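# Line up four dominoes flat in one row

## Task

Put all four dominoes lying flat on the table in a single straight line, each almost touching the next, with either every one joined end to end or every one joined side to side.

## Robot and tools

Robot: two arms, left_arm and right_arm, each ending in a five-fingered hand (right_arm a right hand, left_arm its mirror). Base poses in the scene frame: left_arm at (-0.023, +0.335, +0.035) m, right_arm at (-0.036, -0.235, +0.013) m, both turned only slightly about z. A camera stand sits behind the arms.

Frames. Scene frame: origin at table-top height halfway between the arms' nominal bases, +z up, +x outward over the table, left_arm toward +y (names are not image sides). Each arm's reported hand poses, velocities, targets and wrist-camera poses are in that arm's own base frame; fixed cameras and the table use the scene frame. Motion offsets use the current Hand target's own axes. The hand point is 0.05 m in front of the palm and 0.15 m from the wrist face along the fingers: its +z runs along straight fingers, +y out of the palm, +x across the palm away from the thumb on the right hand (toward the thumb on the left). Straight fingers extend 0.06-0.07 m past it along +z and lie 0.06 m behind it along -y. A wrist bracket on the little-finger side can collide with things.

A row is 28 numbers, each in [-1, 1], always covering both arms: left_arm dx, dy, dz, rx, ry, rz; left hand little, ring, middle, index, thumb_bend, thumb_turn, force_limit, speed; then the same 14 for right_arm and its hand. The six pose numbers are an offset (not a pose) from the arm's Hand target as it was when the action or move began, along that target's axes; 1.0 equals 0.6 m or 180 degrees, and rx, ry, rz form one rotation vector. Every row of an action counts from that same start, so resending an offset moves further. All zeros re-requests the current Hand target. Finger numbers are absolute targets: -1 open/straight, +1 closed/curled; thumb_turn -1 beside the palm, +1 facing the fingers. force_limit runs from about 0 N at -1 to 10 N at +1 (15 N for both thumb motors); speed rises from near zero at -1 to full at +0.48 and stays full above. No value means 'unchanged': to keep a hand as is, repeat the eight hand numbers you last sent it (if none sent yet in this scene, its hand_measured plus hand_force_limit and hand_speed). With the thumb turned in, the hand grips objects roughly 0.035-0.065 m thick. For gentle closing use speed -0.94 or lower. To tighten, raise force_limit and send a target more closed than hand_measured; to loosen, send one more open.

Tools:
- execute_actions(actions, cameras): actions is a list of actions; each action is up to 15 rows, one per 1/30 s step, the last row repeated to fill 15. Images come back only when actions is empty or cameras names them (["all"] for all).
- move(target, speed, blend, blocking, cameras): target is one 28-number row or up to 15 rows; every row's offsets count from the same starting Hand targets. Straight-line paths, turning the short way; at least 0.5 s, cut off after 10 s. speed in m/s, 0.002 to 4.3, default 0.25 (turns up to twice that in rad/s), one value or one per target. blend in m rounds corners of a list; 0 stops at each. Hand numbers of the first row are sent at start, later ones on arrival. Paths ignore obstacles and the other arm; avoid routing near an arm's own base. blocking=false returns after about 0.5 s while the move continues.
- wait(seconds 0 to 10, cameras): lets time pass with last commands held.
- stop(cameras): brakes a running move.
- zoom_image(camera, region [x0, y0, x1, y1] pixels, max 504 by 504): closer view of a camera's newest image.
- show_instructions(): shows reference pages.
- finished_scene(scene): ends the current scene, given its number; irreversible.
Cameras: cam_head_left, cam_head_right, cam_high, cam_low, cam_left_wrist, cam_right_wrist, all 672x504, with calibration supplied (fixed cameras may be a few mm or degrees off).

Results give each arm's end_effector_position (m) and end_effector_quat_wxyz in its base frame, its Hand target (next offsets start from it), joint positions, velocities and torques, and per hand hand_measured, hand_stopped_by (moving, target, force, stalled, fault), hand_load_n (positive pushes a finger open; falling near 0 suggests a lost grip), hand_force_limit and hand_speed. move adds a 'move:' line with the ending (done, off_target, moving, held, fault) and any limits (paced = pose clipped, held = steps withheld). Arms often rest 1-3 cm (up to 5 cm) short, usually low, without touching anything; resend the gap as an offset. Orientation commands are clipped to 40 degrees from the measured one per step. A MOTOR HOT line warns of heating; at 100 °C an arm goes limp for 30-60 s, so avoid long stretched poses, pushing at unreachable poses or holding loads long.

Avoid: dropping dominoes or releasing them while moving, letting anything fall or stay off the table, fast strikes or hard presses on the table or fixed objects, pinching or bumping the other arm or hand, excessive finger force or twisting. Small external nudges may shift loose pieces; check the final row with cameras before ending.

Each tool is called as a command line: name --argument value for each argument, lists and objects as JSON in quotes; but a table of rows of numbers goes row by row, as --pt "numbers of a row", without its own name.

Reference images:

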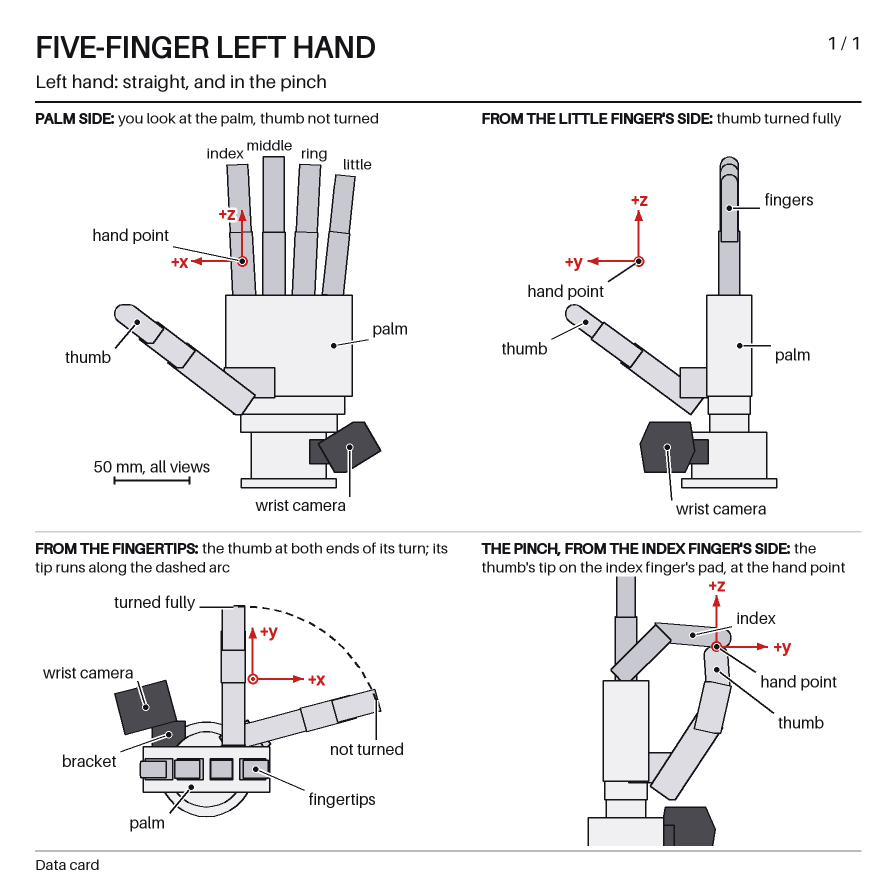

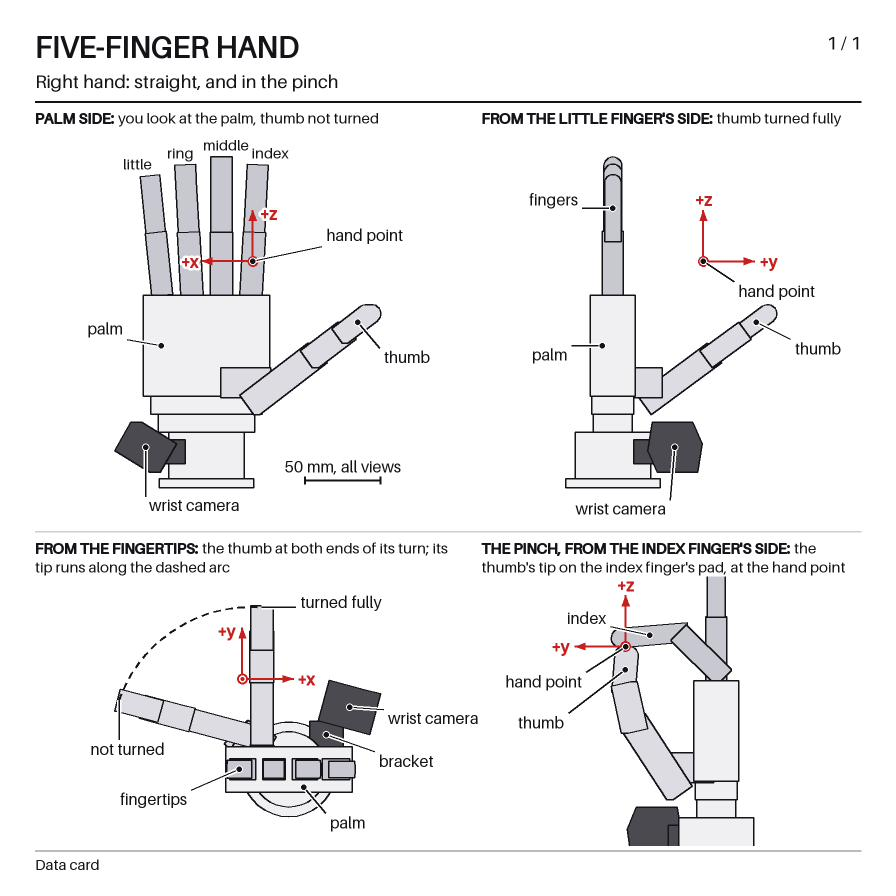

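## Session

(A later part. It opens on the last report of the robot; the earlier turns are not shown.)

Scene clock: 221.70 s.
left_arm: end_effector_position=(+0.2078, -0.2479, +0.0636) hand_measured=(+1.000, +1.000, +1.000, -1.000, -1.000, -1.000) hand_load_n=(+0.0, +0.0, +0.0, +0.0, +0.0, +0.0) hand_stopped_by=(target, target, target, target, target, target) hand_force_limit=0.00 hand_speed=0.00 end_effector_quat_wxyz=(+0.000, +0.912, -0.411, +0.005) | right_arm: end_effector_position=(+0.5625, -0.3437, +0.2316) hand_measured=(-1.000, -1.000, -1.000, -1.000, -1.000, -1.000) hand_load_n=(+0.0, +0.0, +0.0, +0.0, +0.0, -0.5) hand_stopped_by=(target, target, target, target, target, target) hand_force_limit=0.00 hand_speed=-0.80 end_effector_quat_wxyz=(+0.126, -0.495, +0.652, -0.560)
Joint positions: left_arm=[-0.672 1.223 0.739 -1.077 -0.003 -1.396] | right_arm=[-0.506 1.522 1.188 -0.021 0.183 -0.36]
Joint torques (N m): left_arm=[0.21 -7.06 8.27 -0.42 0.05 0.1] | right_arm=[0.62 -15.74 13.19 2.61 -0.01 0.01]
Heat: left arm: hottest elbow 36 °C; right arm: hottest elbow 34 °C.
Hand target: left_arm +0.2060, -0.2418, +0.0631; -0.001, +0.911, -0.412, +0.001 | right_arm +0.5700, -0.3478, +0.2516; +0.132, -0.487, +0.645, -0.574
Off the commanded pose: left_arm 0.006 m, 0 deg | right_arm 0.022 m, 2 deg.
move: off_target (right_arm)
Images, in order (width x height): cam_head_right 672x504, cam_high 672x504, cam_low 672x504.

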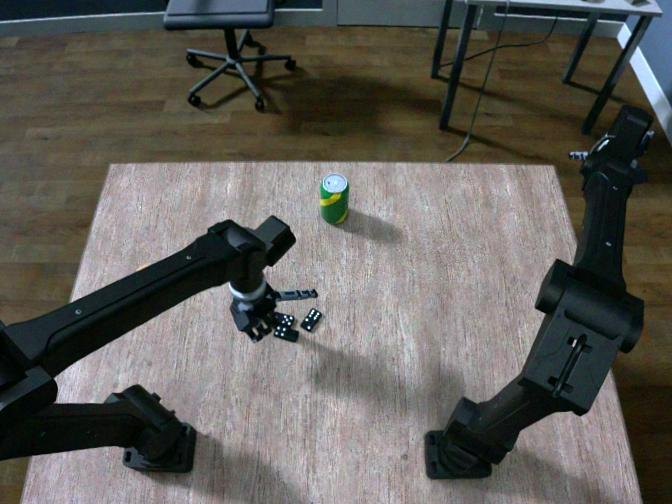

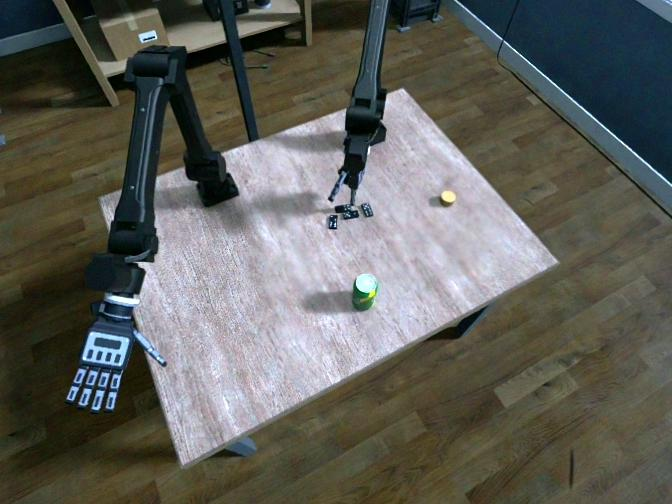

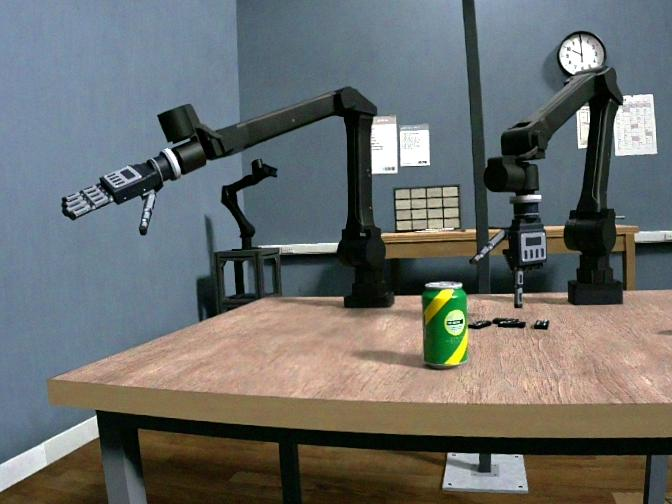

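move --pt "-0.0189 -0.0033 0.0217 0 0 0 1 1 1 -1 -1 -1 0 0 0 0 0 0 0 0 -1 -1 -1 -1 -1 -1 0 -0.8" --pt "-0.0189 -0.0033 0.0425 0 0 0 1 1 1 -1 -1 -1 0 0 0 0 0 0 0 0 -1 -1 -1 -1 -1 -1 0 -0.8" --speed 0.1 --cameras '["cam_high","cam_low"]'

zoom_image --camera "cam_high" --region '[300, 180, 380, 240]'

zoom_image --camera "cam_low" --region '[440, 270, 560, 360]'

Scene clock: 236.10 s.
left_arm: end_effector_position=(+0.1996, -0.2362, +0.0439) hand_measured=(+1.000, +1.000, +1.000, -1.000, -1.000, -1.000) hand_load_n=(+0.0, +0.0, +0.0, +0.0, +0.0, +0.0) hand_stopped_by=(target, target, target, target, target, target) hand_force_limit=0.00 hand_speed=0.00 end_effector_quat_wxyz=(+0.000, +0.911, -0.411, +0.007) | right_arm: end_effector_position=(+0.5625, -0.3437, +0.2316) hand_measured=(-1.000, -1.000, -1.000, -1.000, -1.000, -1.000) hand_load_n=(+0.0, +0.0, +0.0, +0.0, +0.0, +0.0) hand_stopped_by=(target, target, target, target, target, target) hand_force_limit=0.00 hand_speed=-0.80 end_effector_quat_wxyz=(+0.126, -0.495, +0.652, -0.560)
Joint positions: left_arm=[-0.658 1.213 0.671 -1.016 -0.003 -1.381] | right_arm=[-0.506 1.522 1.188 -0.021 0.183 -0.36]
Joint torques (N m): left_arm=[0.21 -4.78 8.01 0.18 0.05 0.1] | right_arm=[0.32 -15.68 13.18 2.63 -0.01 0.01]
Heat: left arm: hottest elbow 36 °C; right arm: hottest elbow 35 °C.
Hand target: left_arm +0.2000, -0.2320, +0.0376; -0.001, +0.911, -0.412, +0.001 | right_arm +0.5700, -0.3478, +0.2516; +0.132, -0.487, +0.645, -0.574
Off the commanded pose: left_arm 0.008 m, 1 deg | right_arm 0.022 m, 2 deg.
move: off_target (right_arm)
Images, in order (width x height): cam_high 672x504, cam_low 672x504.

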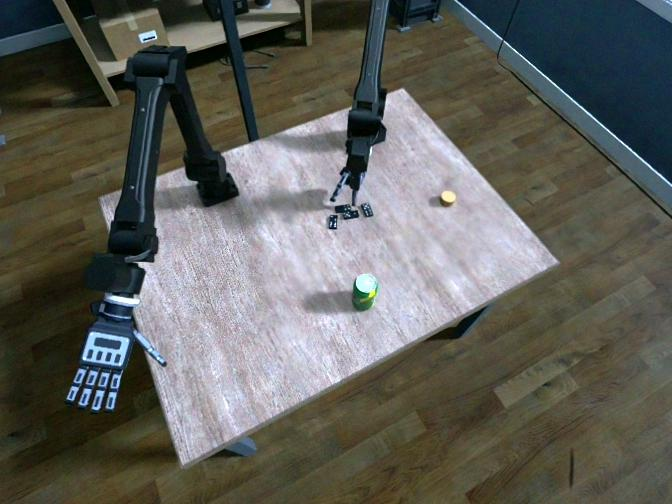

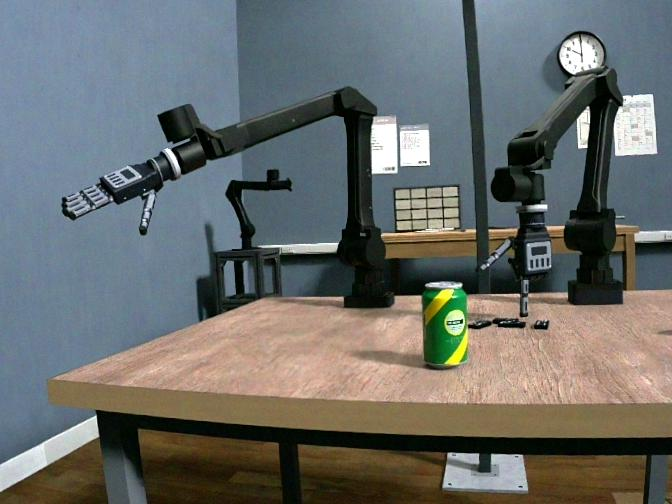

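Scaled by 6.300 from the camera's 672x504 image, which has a finer 960x720 frame.

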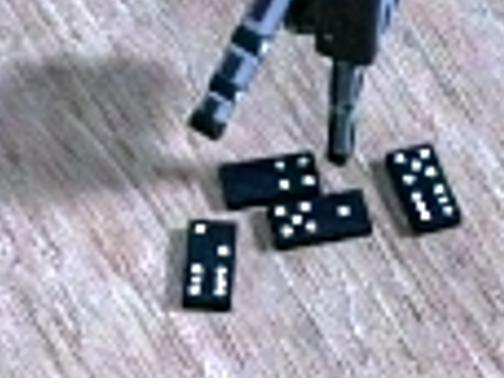

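Scaled by 4.200 from the camera's 672x504 image, which has a finer 960x720 frame.

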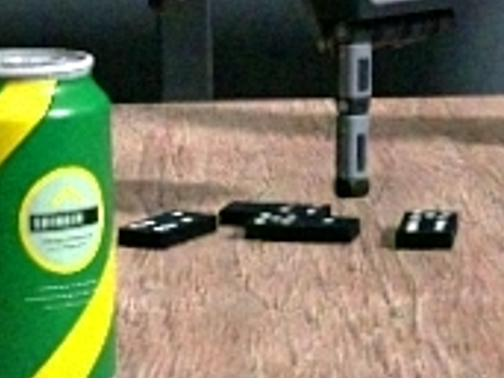

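move --pt "0.0038 0.0033 0.0067 0 0 0 1 1 1 -1 -1 -1 0 0 0 0 0 0 0 0 -1 -1 -1 -1 -1 -1 0 -0.8" --pt "0.0526 -0.047 0.0025 0 0 0 1 1 1 -1 -1 -1 0 0 0 0 0 0 0 0 -1 -1 -1 -1 -1 -1 0 -0.8" --speed 0.08 --cameras '["cam_high","cam_low"]'

zoom_image --camera "cam_high" --region '[300, 180, 380, 240]'

zoom_image --camera "cam_low" --region '[440, 270, 560, 360]'

Scene clock: 244.67 s.
left_arm: end_effector_position=(+0.2174, -0.2298, +0.0317) hand_measured=(+1.000, +1.000, +1.000, -1.000, -1.000, -1.000) hand_load_n=(+0.0, +0.0, +0.0, -3.0, +0.0, +0.0) hand_stopped_by=(target, target, target, target, target, target) hand_force_limit=0.00 hand_speed=0.00 end_effector_quat_wxyz=(+0.001, +0.909, -0.416, -0.018) | right_arm: end_effector_position=(+0.5625, -0.3437, +0.2316) hand_measured=(-1.000, -1.000, -1.000, -1.000, -1.000, -1.000) hand_load_n=(-0.5, +0.0, +0.0, +0.0, +0.0, +0.0) hand_stopped_by=(target, target, target, target, target, target) hand_force_limit=0.00 hand_speed=-0.80 end_effector_quat_wxyz=(+0.126, -0.495, +0.652, -0.560)
Joint positions: left_arm=[-0.596 1.305 0.71 -1.011 0.008 -1.308] | right_arm=[-0.506 1.522 1.188 -0.021 0.183 -0.36]
Joint torques (N m): left_arm=[0.67 -4.89 11.93 0.55 -0.43 0.03] | right_arm=[0.26 -15.56 13.15 2.61 -0.01 -0.02]
Heat: left arm: hottest elbow 36 °C; right arm: hottest elbow 35 °C.
Hand target: left_arm +0.2421, -0.2371, +0.0362; -0.001, +0.911, -0.412, +0.001 | right_arm +0.5700, -0.3478, +0.2516; +0.132, -0.487, +0.645, -0.574
Off the commanded pose: left_arm 0.026 m, 2 deg | right_arm 0.022 m, 2 deg.
move: off_target (left_arm, right_arm)
Images, in order (width x height): cam_high 672x504, cam_low 672x504.

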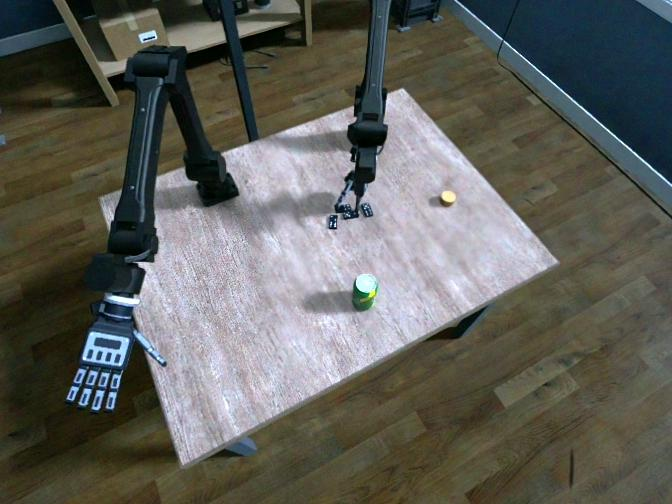

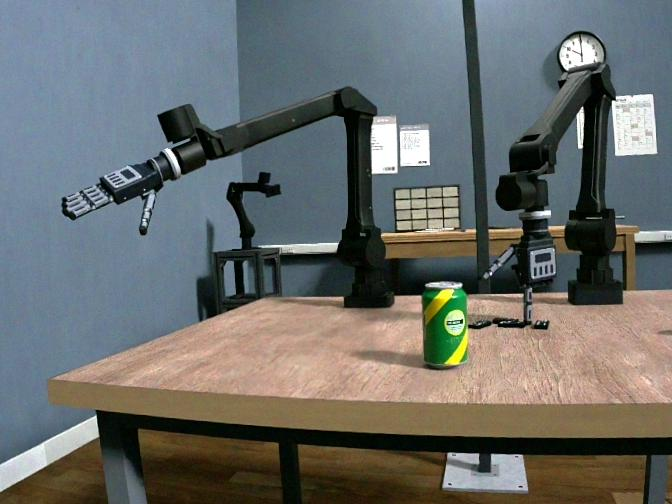

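Scaled by 6.300 from the camera's 672x504 image, which has a finer 960x720 frame.

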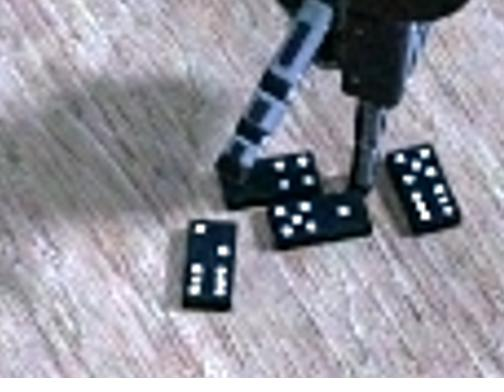

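Scaled by 4.200 from the camera's 672x504 image, which has a finer 960x720 frame.

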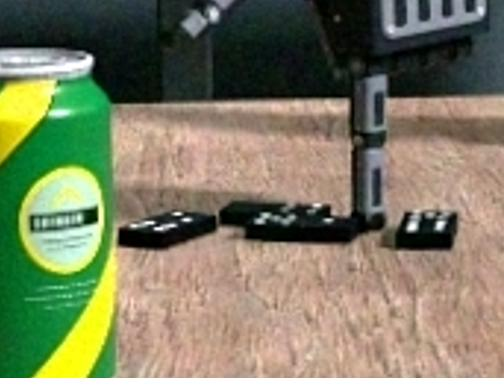

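move --pt "-0.0346 0.0518 -0.04 0 0 0 1 1 1 -1 -1 -1 0 0 0 0 0 0 0 0 -1 -1 -1 -1 -1 -1 0 -0.8" --pt "-0.0376 0.0602 0 0 0 0 1 1 1 -1 -1 -1 0 0 0 0 0 0 0 0 -1 -1 -1 -1 -1 -1 0 -0.8" --speed 0.1

move --target '[0.0466,-0.0478,-0.01,0,0,0,1,1,1,-1,-1,-1,0,0,0,0,0,0,0,0,-1,-1,-1,-1,-1,-1,0,-0.8]' --speed 0.08 --cameras '["cam_high","cam_low"]'

zoom_image --camera "cam_high" --region '[300, 180, 380, 240]'

zoom_image --camera "cam_low" --region '[440, 270, 560, 360]'

Scene clock: 256.30 s.
left_arm: end_effector_position=(+0.2035, -0.2423, +0.0425) hand_measured=(+1.000, +1.000, +1.000, -1.000, -1.000, -1.000) hand_load_n=(+0.0, +0.0, +0.0, +0.0, +0.0, +0.0) hand_stopped_by=(target, target, target, target, target, target) hand_force_limit=0.00 hand_speed=0.00 end_effector_quat_wxyz=(+0.002, +0.911, -0.412, +0.006) | right_arm: end_effector_position=(+0.5625, -0.3437, +0.2316) hand_measured=(-1.000, -1.000, -1.000, -1.000, -1.000, -1.000) hand_load_n=(+0.0, +0.0, +0.0, +0.0, +0.0, +0.0) hand_stopped_by=(target, target, target, target, target, target) hand_force_limit=0.00 hand_speed=-0.80 end_effector_quat_wxyz=(+0.126, -0.495, +0.652, -0.560)
Joint positions: left_arm=[-0.664 1.236 0.685 -1.006 0.001 -1.384] | right_arm=[-0.506 1.522 1.188 -0.021 0.183 -0.36]
Joint torques (N m): left_arm=[-1.9 -5.07 8.03 0.16 -0.11 -0.18] | right_arm=[0.62 -15.85 13.12 2.77 -0.02 -0.02]
Heat: left arm: hottest elbow 37 °C; right arm: hottest elbow 35 °C.
Hand target: left_arm +0.2000, -0.2439, +0.0361; -0.001, +0.911, -0.412, +0.001 | right_arm +0.5700, -0.3478, +0.2516; +0.132, -0.487, +0.645, -0.574
Off the commanded pose: left_arm 0.007 m, 1 deg | right_arm 0.022 m, 2 deg.
move: off_target (right_arm)

Scene clock: 257.50 s.
left_arm: end_effector_position=(+0.2231, -0.2388, +0.0343) hand_measured=(+1.000, +1.000, +1.000, -1.000, -1.000, -1.000) hand_load_n=(+0.0, +0.0, +0.0, +0.0, +0.0, +0.0) hand_stopped_by=(target, target, target, target, target, target) hand_force_limit=0.00 hand_speed=0.00 end_effector_quat_wxyz=(-0.003, +0.912, -0.411, -0.011) | right_arm: end_effector_position=(+0.5625, -0.3437, +0.2316) hand_measured=(-1.000, -1.000, -1.000, -1.000, -1.000, -1.000) hand_load_n=(+0.0, +0.0, +0.0, +0.0, +0.0, +0.0) hand_stopped_by=(target, target, target, target, target, target) hand_force_limit=0.00 hand_speed=-0.80 end_effector_quat_wxyz=(+0.126, -0.495, +0.652, -0.560)
Joint positions: left_arm=[-0.617 1.315 0.729 -1.008 -0.001 -1.341] | right_arm=[-0.506 1.522 1.188 -0.021 0.183 -0.36]
Joint torques (N m): left_arm=[0.21 -6.01 11.88 -0.16 -0.04 0.1] | right_arm=[0.62 -15.56 13.14 2.63 -0.01 0.02]
Heat: left arm: hottest elbow 37 °C; right arm: hottest elbow 35 °C.
Hand target: left_arm +0.2400, -0.2460, +0.0422; -0.001, +0.911, -0.412, +0.001 | right_arm +0.5700, -0.3478, +0.2516; +0.132, -0.487, +0.645, -0.574
Off the commanded pose: left_arm 0.020 m, 1 deg | right_arm 0.022 m, 2 deg.
move: off_target (left_arm, right_arm)
Images, in order (width x height): cam_high 672x504, cam_low 672x504.

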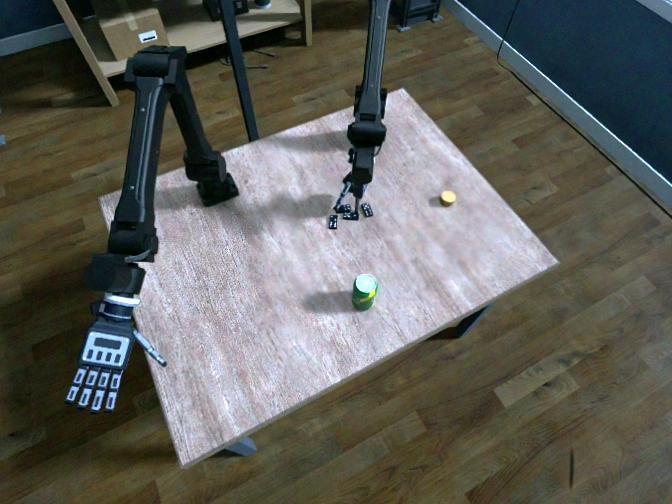

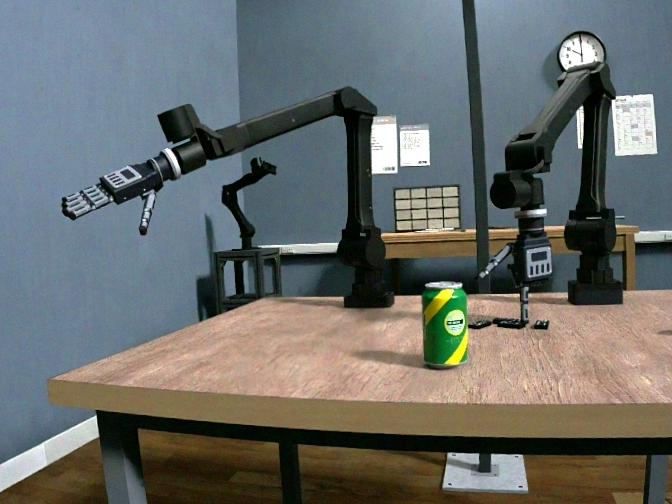

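Scaled by 6.300 from the camera's 672x504 image, which has a finer 960x720 frame.

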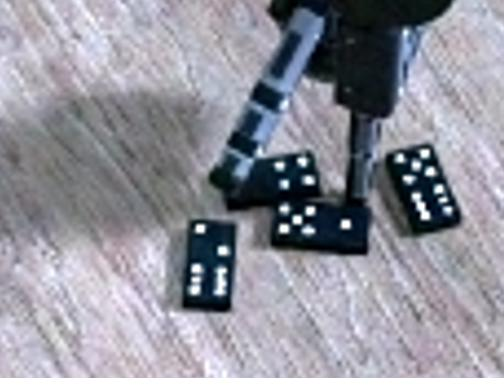

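Scaled by 4.200 from the camera's 672x504 image, which has a finer 960x720 frame.

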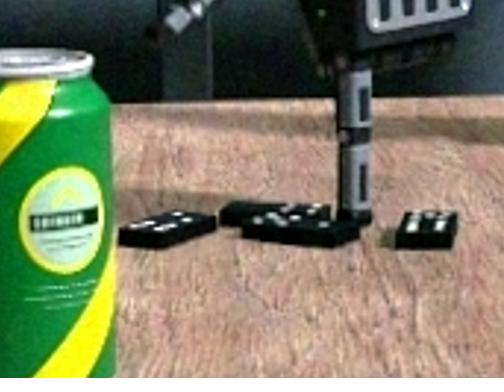

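move --target '[0.0236,-0.0192,-0.0033,0,0,0,1,1,1,-1,-1,-1,0,0,0,0,0,0,0,0,-1,-1,-1,-1,-1,-1,0,-0.8]' --speed 0.08 --cameras '["cam_high","cam_low"]'

zoom_image --camera "cam_high" --region '[300, 180, 380, 240]'

Scene clock: 262.23 s.
left_arm: end_effector_position=(+0.2412, -0.2431, +0.0366) hand_measured=(+1.000, +1.000, +1.000, -1.000, -1.000, -1.000) hand_load_n=(+0.0, +0.0, +0.5, +0.0, +0.0, +0.0) hand_stopped_by=(target, target, target, target, target, target) hand_force_limit=0.00 hand_speed=0.00 end_effector_quat_wxyz=(-0.002, +0.912, -0.411, -0.009) | right_arm: end_effector_position=(+0.5625, -0.3437, +0.2316) hand_measured=(-1.000, -1.000, -1.000, -1.000, -1.000, -1.000) hand_load_n=(+0.0, +0.0, +0.0, +0.0, +0.0, +0.0) hand_stopped_by=(target, target, target, target, target, target) hand_force_limit=0.00 hand_speed=-0.80 end_effector_quat_wxyz=(+0.126, -0.495, +0.652, -0.560)
Joint positions: left_arm=[-0.595 1.355 0.773 -1.008 -0.001 -1.318] | right_arm=[-0.506 1.522 1.188 -0.021 0.183 -0.36]
Joint torques (N m): left_arm=[0.21 -6.65 12.01 -0.29 -0.03 0.1] | right_arm=[0.44 -15.5 13.16 2.63 0 0.04]
Heat: left arm: hottest elbow 37 °C; right arm: hottest elbow 35 °C.
Hand target: left_arm +0.2579, -0.2491, +0.0442; -0.001, +0.911, -0.412, +0.001 | right_arm +0.5700, -0.3478, +0.2516; +0.132, -0.487, +0.645, -0.574
Off the commanded pose: left_arm 0.019 m, 1 deg | right_arm 0.022 m, 2 deg.
move: off_target (left_arm, right_arm)
Images, in order (width x height): cam_high 672x504, cam_low 672x504.

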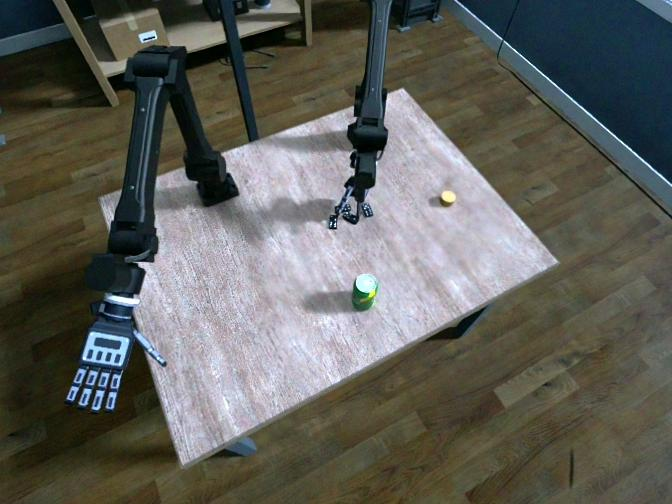

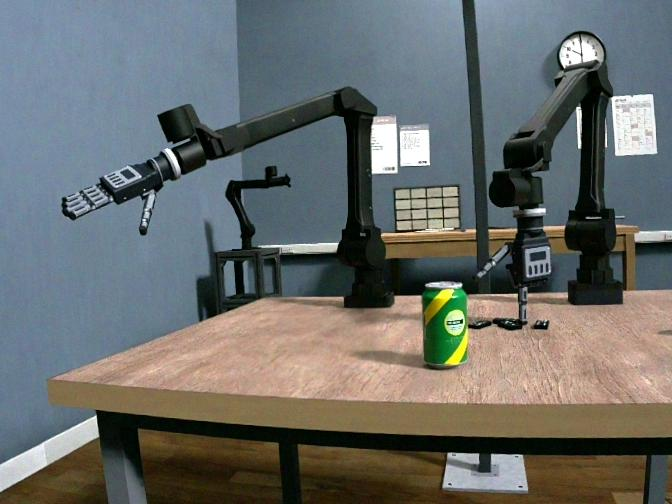

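Scaled by 6.300 from the camera's 672x504 image, which has a finer 960x720 frame.

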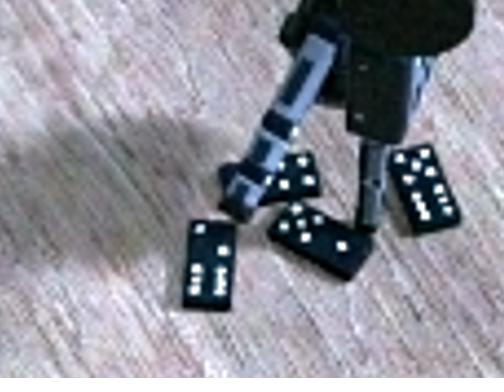

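move --pt "-0.0132 0.015 -0.0833 0 0 0 1 1 1 -1 -1 -1 0 0 0 0 0 0 0 0 -1 -1 -1 -1 -1 -1 0 -0.8" --pt "-0.2235 -0.175 -0.0833 0 0 0 1 1 1 -1 -1 -1 0 0 0 0 0 0 0 0 -1 -1 -1 -1 -1 -1 0 -0.8" --speed 0.2 --cameras '["cam_high","cam_low","cam_head_left","cam_head_right","cam_left_wrist"]'

zoom_image --camera "cam_high" --region '[300, 180, 380, 240]'

zoom_image --camera "cam_head_left" --region '[240, 290, 340, 365]'

zoom_image --camera "cam_head_right" --region '[240, 290, 340, 365]'

zoom_image --camera "cam_low" --region '[440, 270, 560, 360]'

Scene clock: 273.87 s.
left_arm: end_effector_position=(+0.2523, -0.0826, +0.0948) hand_measured=(+1.000, +1.000, +1.000, -1.000, -1.000, -1.000) hand_load_n=(+0.0, +0.0, +0.0, +0.0, +0.0, +0.0) hand_stopped_by=(target, target, target, target, target, target) hand_force_limit=0.00 hand_speed=0.00 end_effector_quat_wxyz=(-0.004, +0.911, -0.411, +0.005) | right_arm: end_effector_position=(+0.5625, -0.3437, +0.2316) hand_measured=(-1.000, -1.000, -1.000, -1.000, -1.000, -1.000) hand_load_n=(+0.0, +0.0, +0.0, +0.0, +0.0, +0.0) hand_stopped_by=(target, target, target, target, target, target) hand_force_limit=0.00 hand_speed=-0.80 end_effector_quat_wxyz=(+0.126, -0.495, +0.652, -0.560)
Joint positions: left_arm=[-0.072 1.121 0.752 -1.191 -0.004 -0.795] | right_arm=[-0.506 1.522 1.188 -0.021 0.183 -0.36]
Joint torques (N m): left_arm=[0.21 -5.48 8.91 -0.44 0.11 0.1] | right_arm=[0.56 -15.62 13.18 2.62 0.01 0.02]
Heat: left arm: hottest elbow 37 °C; right arm: hottest elbow 35 °C.
Hand target: left_arm +0.2482, -0.0791, +0.0943; -0.001, +0.911, -0.412, +0.001 | right_arm +0.5700, -0.3478, +0.2516; +0.132, -0.487, +0.645, -0.574
Off the commanded pose: left_arm 0.006 m, 1 deg | right_arm 0.022 m, 2 deg.
move: off_target (right_arm)
camera_calibration:
cam_left_wrist: T_world_to_cam=[[0.875582, 0.482242, -0.0282637, -0.177134], [0.403731, -0.698397, 0.590968, -0.228663], [0.26525, -0.528852, -0.8062, 0.0762453], [0, 0, 0, 1]] pos_world=[0.227189, -0.0339538, 0.191595]
Images, in order (width x height): cam_head_left 672x504, cam_head_right 672x504, cam_high 672x504, cam_low 672x504, cam_left_wrist 672x504.

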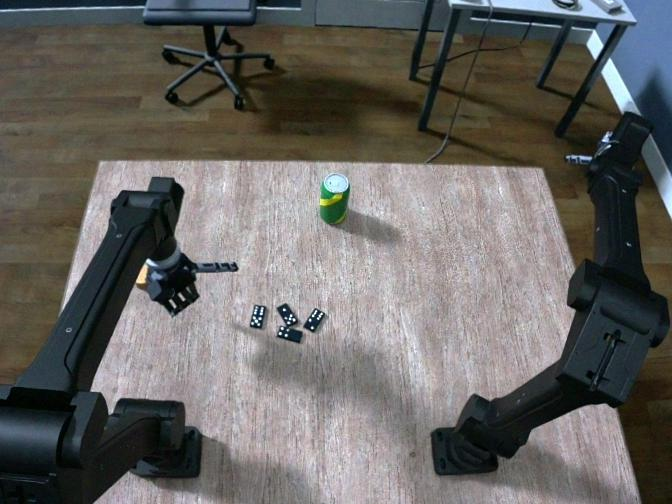

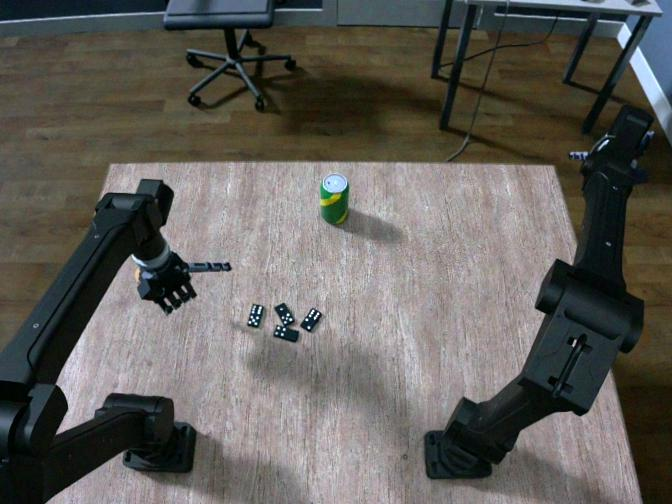

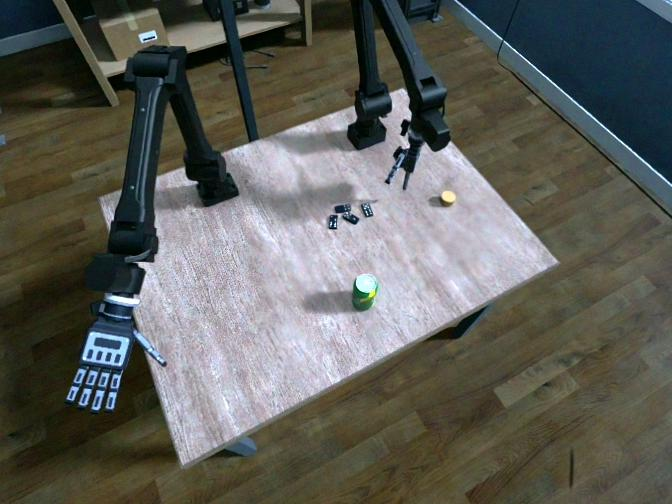

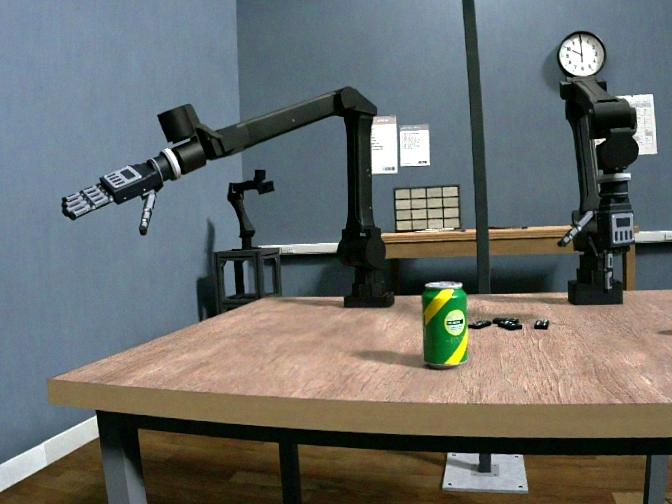

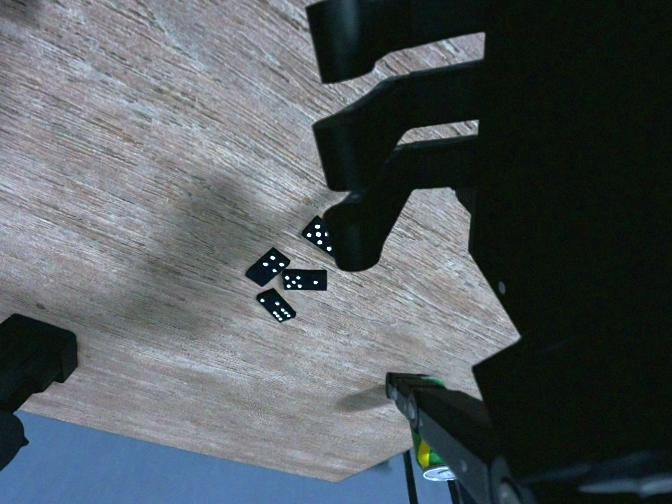

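Scaled by 6.300 from the camera's 672x504 image, which has a finer 960x720 frame.

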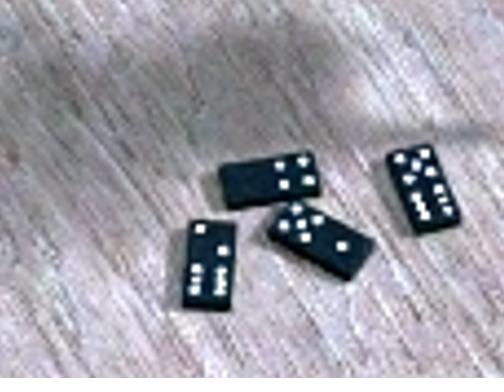

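Scaled by 5.040 from the camera's 672x504 image, which has a finer 960x720 frame.

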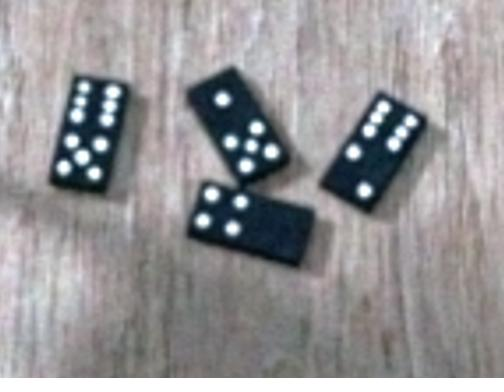

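Scaled by 5.040 from the camera's 672x504 image, which has a finer 960x720 frame.

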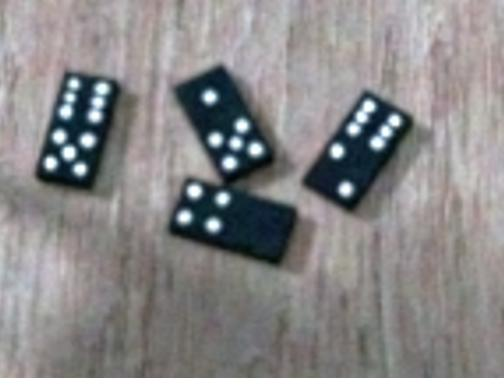

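Scaled by 4.200 from the camera's 672x504 image, which has a finer 960x720 frame.

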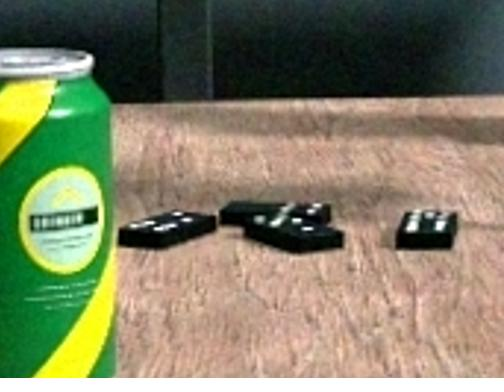

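move --target '[0.2314,0.2163,0.0155,0.0828,-0.0374,0.7262,1,1,-1,-1,-1,-1,0,0,0,0,0,0,0,0,-1,-1,-1,-1,-1,-1,0,-0.8]' --speed 0.25 --cameras '["cam_high","cam_low","cam_head_right","cam_left_wrist"]'

zoom_image --camera "cam_high" --region '[290, 180, 370, 240]'

zoom_image --camera "cam_low" --region '[440, 270, 560, 360]'

Scene clock: 312.60 s.
left_arm: end_effector_position=(+0.2320, -0.2498, +0.0783) hand_measured=(+1.000, +1.000, -1.000, -1.000, -1.000, -1.000) hand_load_n=(+0.0, +0.5, +0.0, +0.0, +0.0, +0.0) hand_stopped_by=(target, target, target, target, target, target) hand_force_limit=0.00 hand_speed=0.00 end_effector_quat_wxyz=(+0.105, -0.010, +0.994, +0.013) | right_arm: end_effector_position=(+0.5625, -0.3437, +0.2316) hand_measured=(-1.000, -1.000, -1.000, -1.000, -1.000, -1.000) hand_load_n=(+0.0, +0.0, +0.0, +0.0, +0.0, +0.0) hand_stopped_by=(target, target, target, target, target, target) hand_force_limit=0.00 hand_speed=-0.80 end_effector_quat_wxyz=(+0.126, -0.495, +0.652, -0.560)
Joint positions: left_arm=[-0.954 1.429 0.973 -1.016 -0.188 0.606] | right_arm=[-0.506 1.522 1.188 -0.021 0.183 -0.36]
Joint torques (N m): left_arm=[-1.67 -8.64 13.11 0.34 -0.25 0.11] | right_arm=[0.44 -15.44 13.11 2.76 0.01 -0.01]
Heat: left arm: hottest elbow 36 °C; right arm: hottest elbow 36 °C.
Hand target: left_arm +0.2424, -0.2690, +0.0849; +0.114, +0.001, +0.993, +0.000 | right_arm +0.5700, -0.3478, +0.2516; +0.132, -0.487, +0.645, -0.574
Off the commanded pose: left_arm 0.023 m, 2 deg | right_arm 0.022 m, 2 deg.
move: off_target (left_arm, right_arm)
camera_calibration:
cam_left_wrist: T_world_to_cam=[[-0.181557, -0.977374, -0.108518, -0.192296], [-0.90284, 0.121931, 0.412326, 0.194504], [-0.389765, 0.172835, -0.90455, 0.314844], [0, 0, 0, 1]] pos_world=[0.263408, -0.266077, 0.183726]
Images, in order (width x height): cam_head_right 672x504, cam_high 672x504, cam_low 672x504, cam_left_wrist 672x504.

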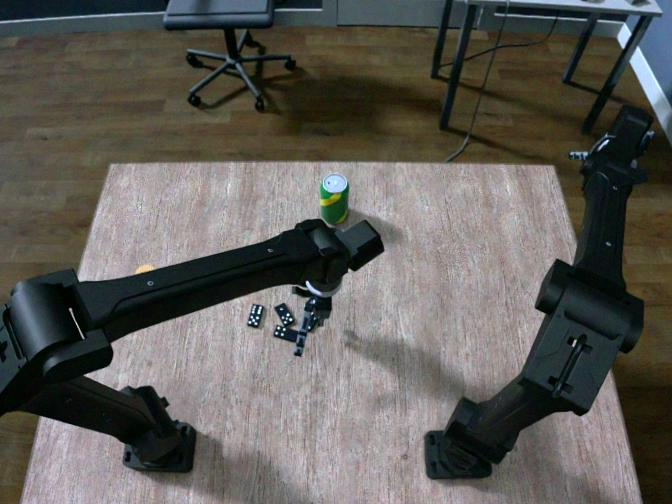

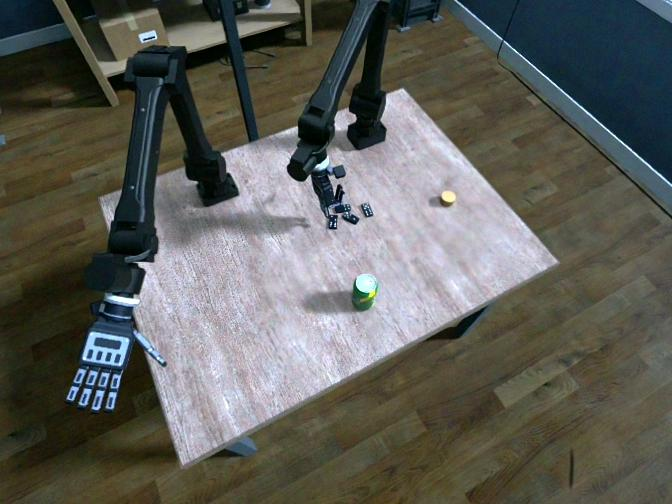

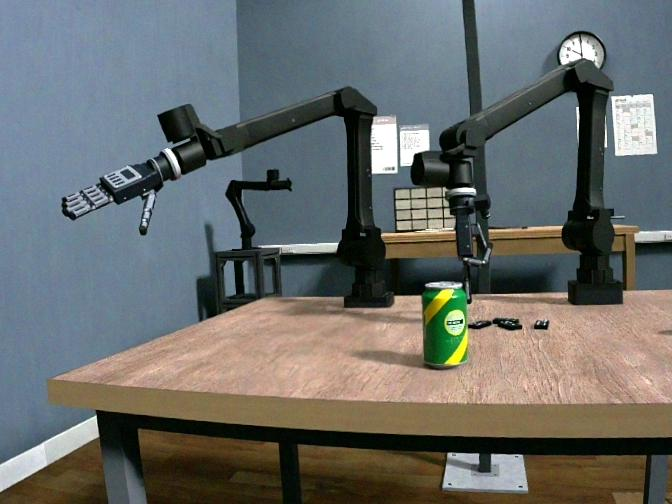

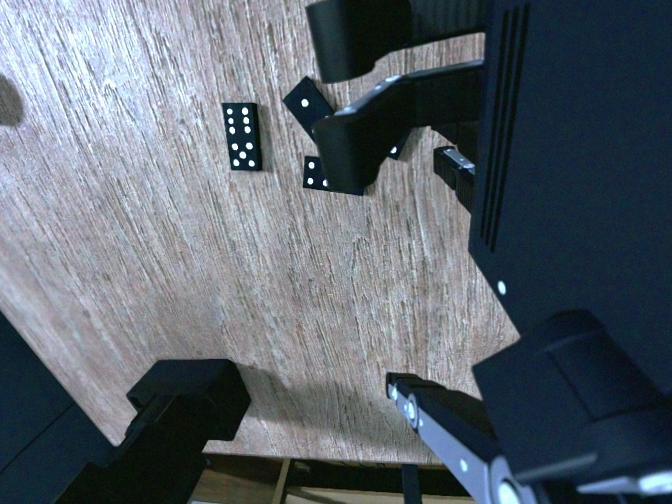

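Scaled by 6.300 from the camera's 672x504 image, which has a finer 960x720 frame.

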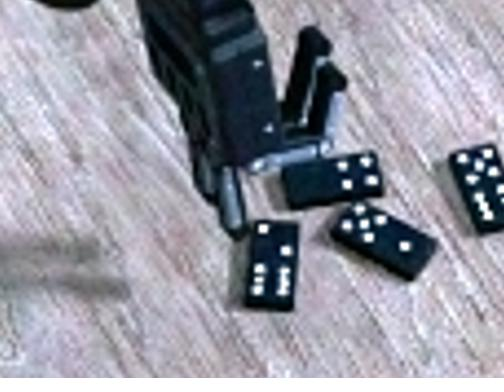

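Scaled by 4.200 from the camera's 672x504 image, which has a finer 960x720 frame.

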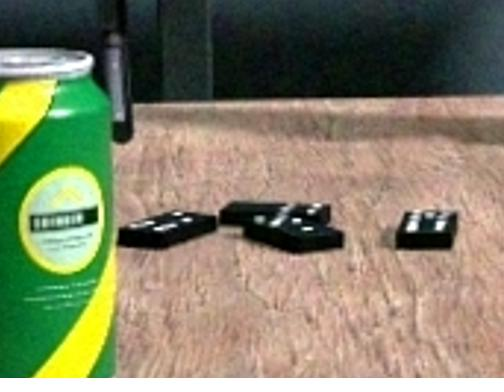

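move --pt "-0.0122 -0.0367 0.0285 0 0 0 1 1 -1 -1 -1 -1 0 0 0 0 0 0 0 0 -1 -1 -1 -1 -1 -1 0 -0.8" --pt "-0.001 -0.0367 0.0772 0 0 0 1 1 -1 -1 -1 -1 0 0 0 0 0 0 0 0 -1 -1 -1 -1 -1 -1 0 -0.8" --speed 0.12 --cameras '["cam_high","cam_low"]'

zoom_image --camera "cam_high" --region '[290, 180, 370, 240]'

zoom_image --camera "cam_low" --region '[440, 270, 560, 360]'

Scene clock: 323.20 s.
left_arm: end_effector_position=(+0.2552, -0.2864, +0.0461) hand_measured=(+1.000, +1.000, -1.000, -1.000, -1.000, -1.000) hand_load_n=(+0.0, +0.0, +0.0, +0.0, +0.0, +0.0) hand_stopped_by=(target, target, target, target, target, target) hand_force_limit=0.00 hand_speed=0.00 end_effector_quat_wxyz=(+0.116, -0.009, +0.993, -0.002) | right_arm: end_effector_position=(+0.5625, -0.3437, +0.2316) hand_measured=(-1.000, -1.000, -1.000, -1.000, -1.000, -1.000) hand_load_n=(+0.0, +0.0, +0.0, +0.0, +0.0, +0.0) hand_stopped_by=(target, target, target, target, target, target) hand_force_limit=0.00 hand_speed=-0.80 end_effector_quat_wxyz=(+0.126, -0.495, +0.652, -0.560)
Joint positions: left_arm=[-0.959 1.553 1.018 -0.9 -0.188 0.606] | right_arm=[-0.506 1.522 1.188 -0.021 0.183 -0.36]
Joint torques (N m): left_arm=[-1.79 -10.7 9.11 0.42 -0.28 0.04] | right_arm=[0.62 -15.44 13.19 2.59 -0.01 0.03]
Heat: left arm: hottest elbow 38 °C; right arm: hottest elbow 36 °C.
Hand target: left_arm +0.2535, -0.2910, +0.0399; +0.114, +0.000, +0.993, +0.000 | right_arm +0.5700, -0.3478, +0.2516; +0.132, -0.487, +0.645, -0.574
Off the commanded pose: left_arm 0.008 m, 1 deg | right_arm 0.022 m, 2 deg.
move: off_target (right_arm)
Images, in order (width x height): cam_high 672x504, cam_low 672x504.

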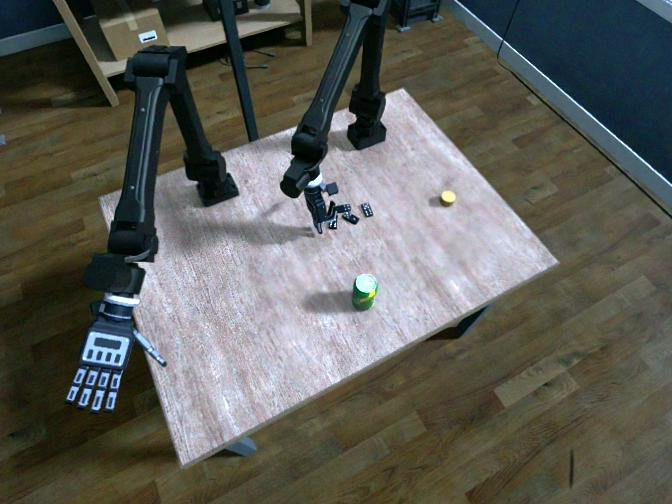

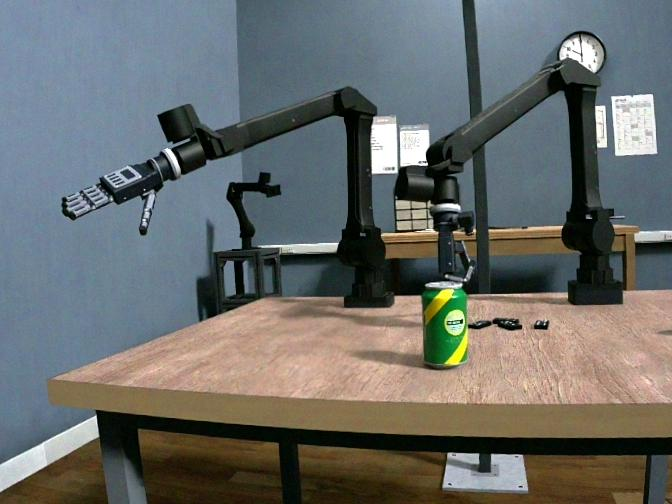

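Scaled by 6.300 from the camera's 672x504 image, which has a finer 960x720 frame.

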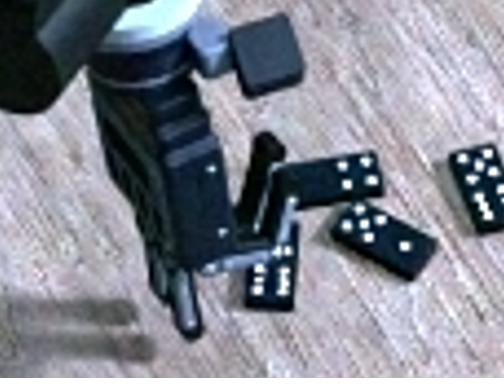

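Scaled by 4.200 from the camera's 672x504 image, which has a finer 960x720 frame.

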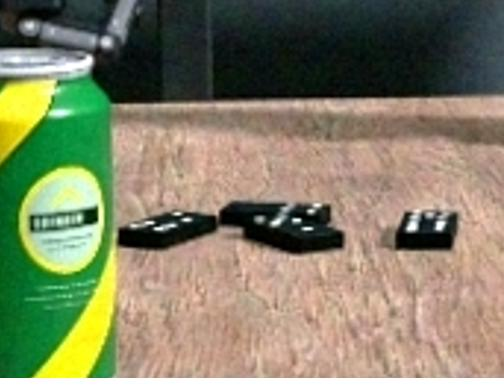

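move --target '[0.0257,0.0067,0.0077,0,0,0,1,1,-1,-1,-1,-1,0,0,0,0,0,0,0,0,-1,-1,-1,-1,-1,-1,0,-0.8]' --speed 0.1 --cameras '["cam_high"]'

zoom_image --camera "cam_high" --region '[290, 180, 370, 240]'

Scene clock: 329.77 s.
left_arm: end_effector_position=(+0.2442, -0.2850, +0.0361) hand_measured=(+1.000, +1.000, -1.000, -1.000, -1.000, -1.000) hand_load_n=(+0.0, +0.0, +0.0, +0.0, +0.0, +0.0) hand_stopped_by=(target, target, target, target, target, target) hand_force_limit=0.00 hand_speed=0.00 end_effector_quat_wxyz=(+0.114, +0.001, +0.993, +0.000) | right_arm: end_effector_position=(+0.5625, -0.3437, +0.2316) hand_measured=(-1.000, -1.000, -1.000, -1.000, -1.000, -1.000) hand_load_n=(+0.0, +0.0, -0.5, +0.0, +0.0, +0.0) hand_stopped_by=(target, target, target, target, target, target) hand_force_limit=0.00 hand_speed=-0.80 end_effector_quat_wxyz=(+0.126, -0.495, +0.652, -0.560)
Joint positions: left_arm=[-0.982 1.553 0.987 -0.876 -0.189 0.603] | right_arm=[-0.506 1.522 1.188 -0.021 0.183 -0.36]
Joint torques (N m): left_arm=[-1.9 -11.63 8.06 0.38 -0.36 -0.16] | right_arm=[0.38 -15.97 13.15 2.56 0 0]
Heat: left arm: hottest elbow 38 °C; right arm: hottest elbow 36 °C.
Hand target: left_arm +0.2396, -0.2870, +0.0318; +0.114, +0.000, +0.993, +0.000 | right_arm +0.5700, -0.3478, +0.2516; +0.132, -0.487, +0.645, -0.574
Off the commanded pose: left_arm 0.007 m, 0 deg | right_arm 0.022 m, 2 deg.
move: off_target (right_arm)
Images, in order (width x height): cam_high 672x504.

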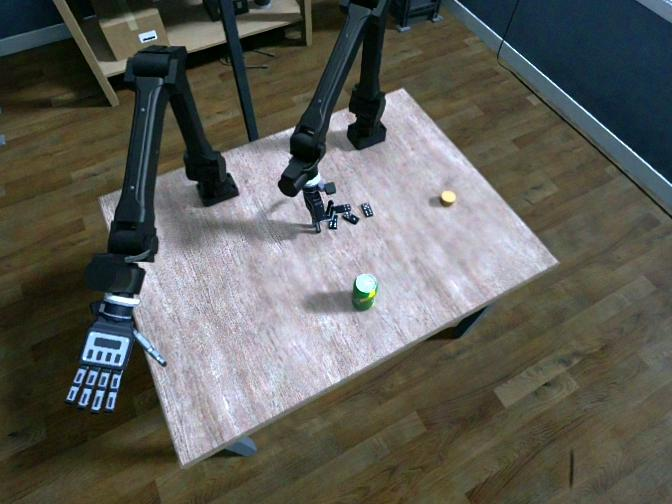

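Scaled by 6.300 from the camera's 672x504 image, which has a finer 960x720 frame.

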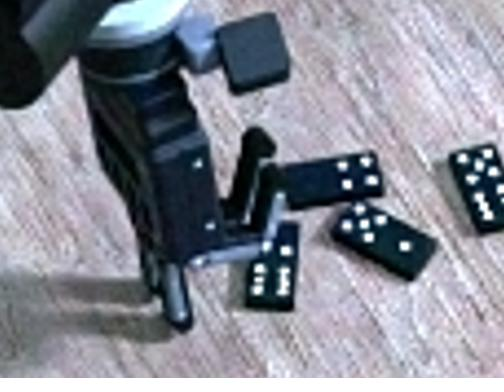

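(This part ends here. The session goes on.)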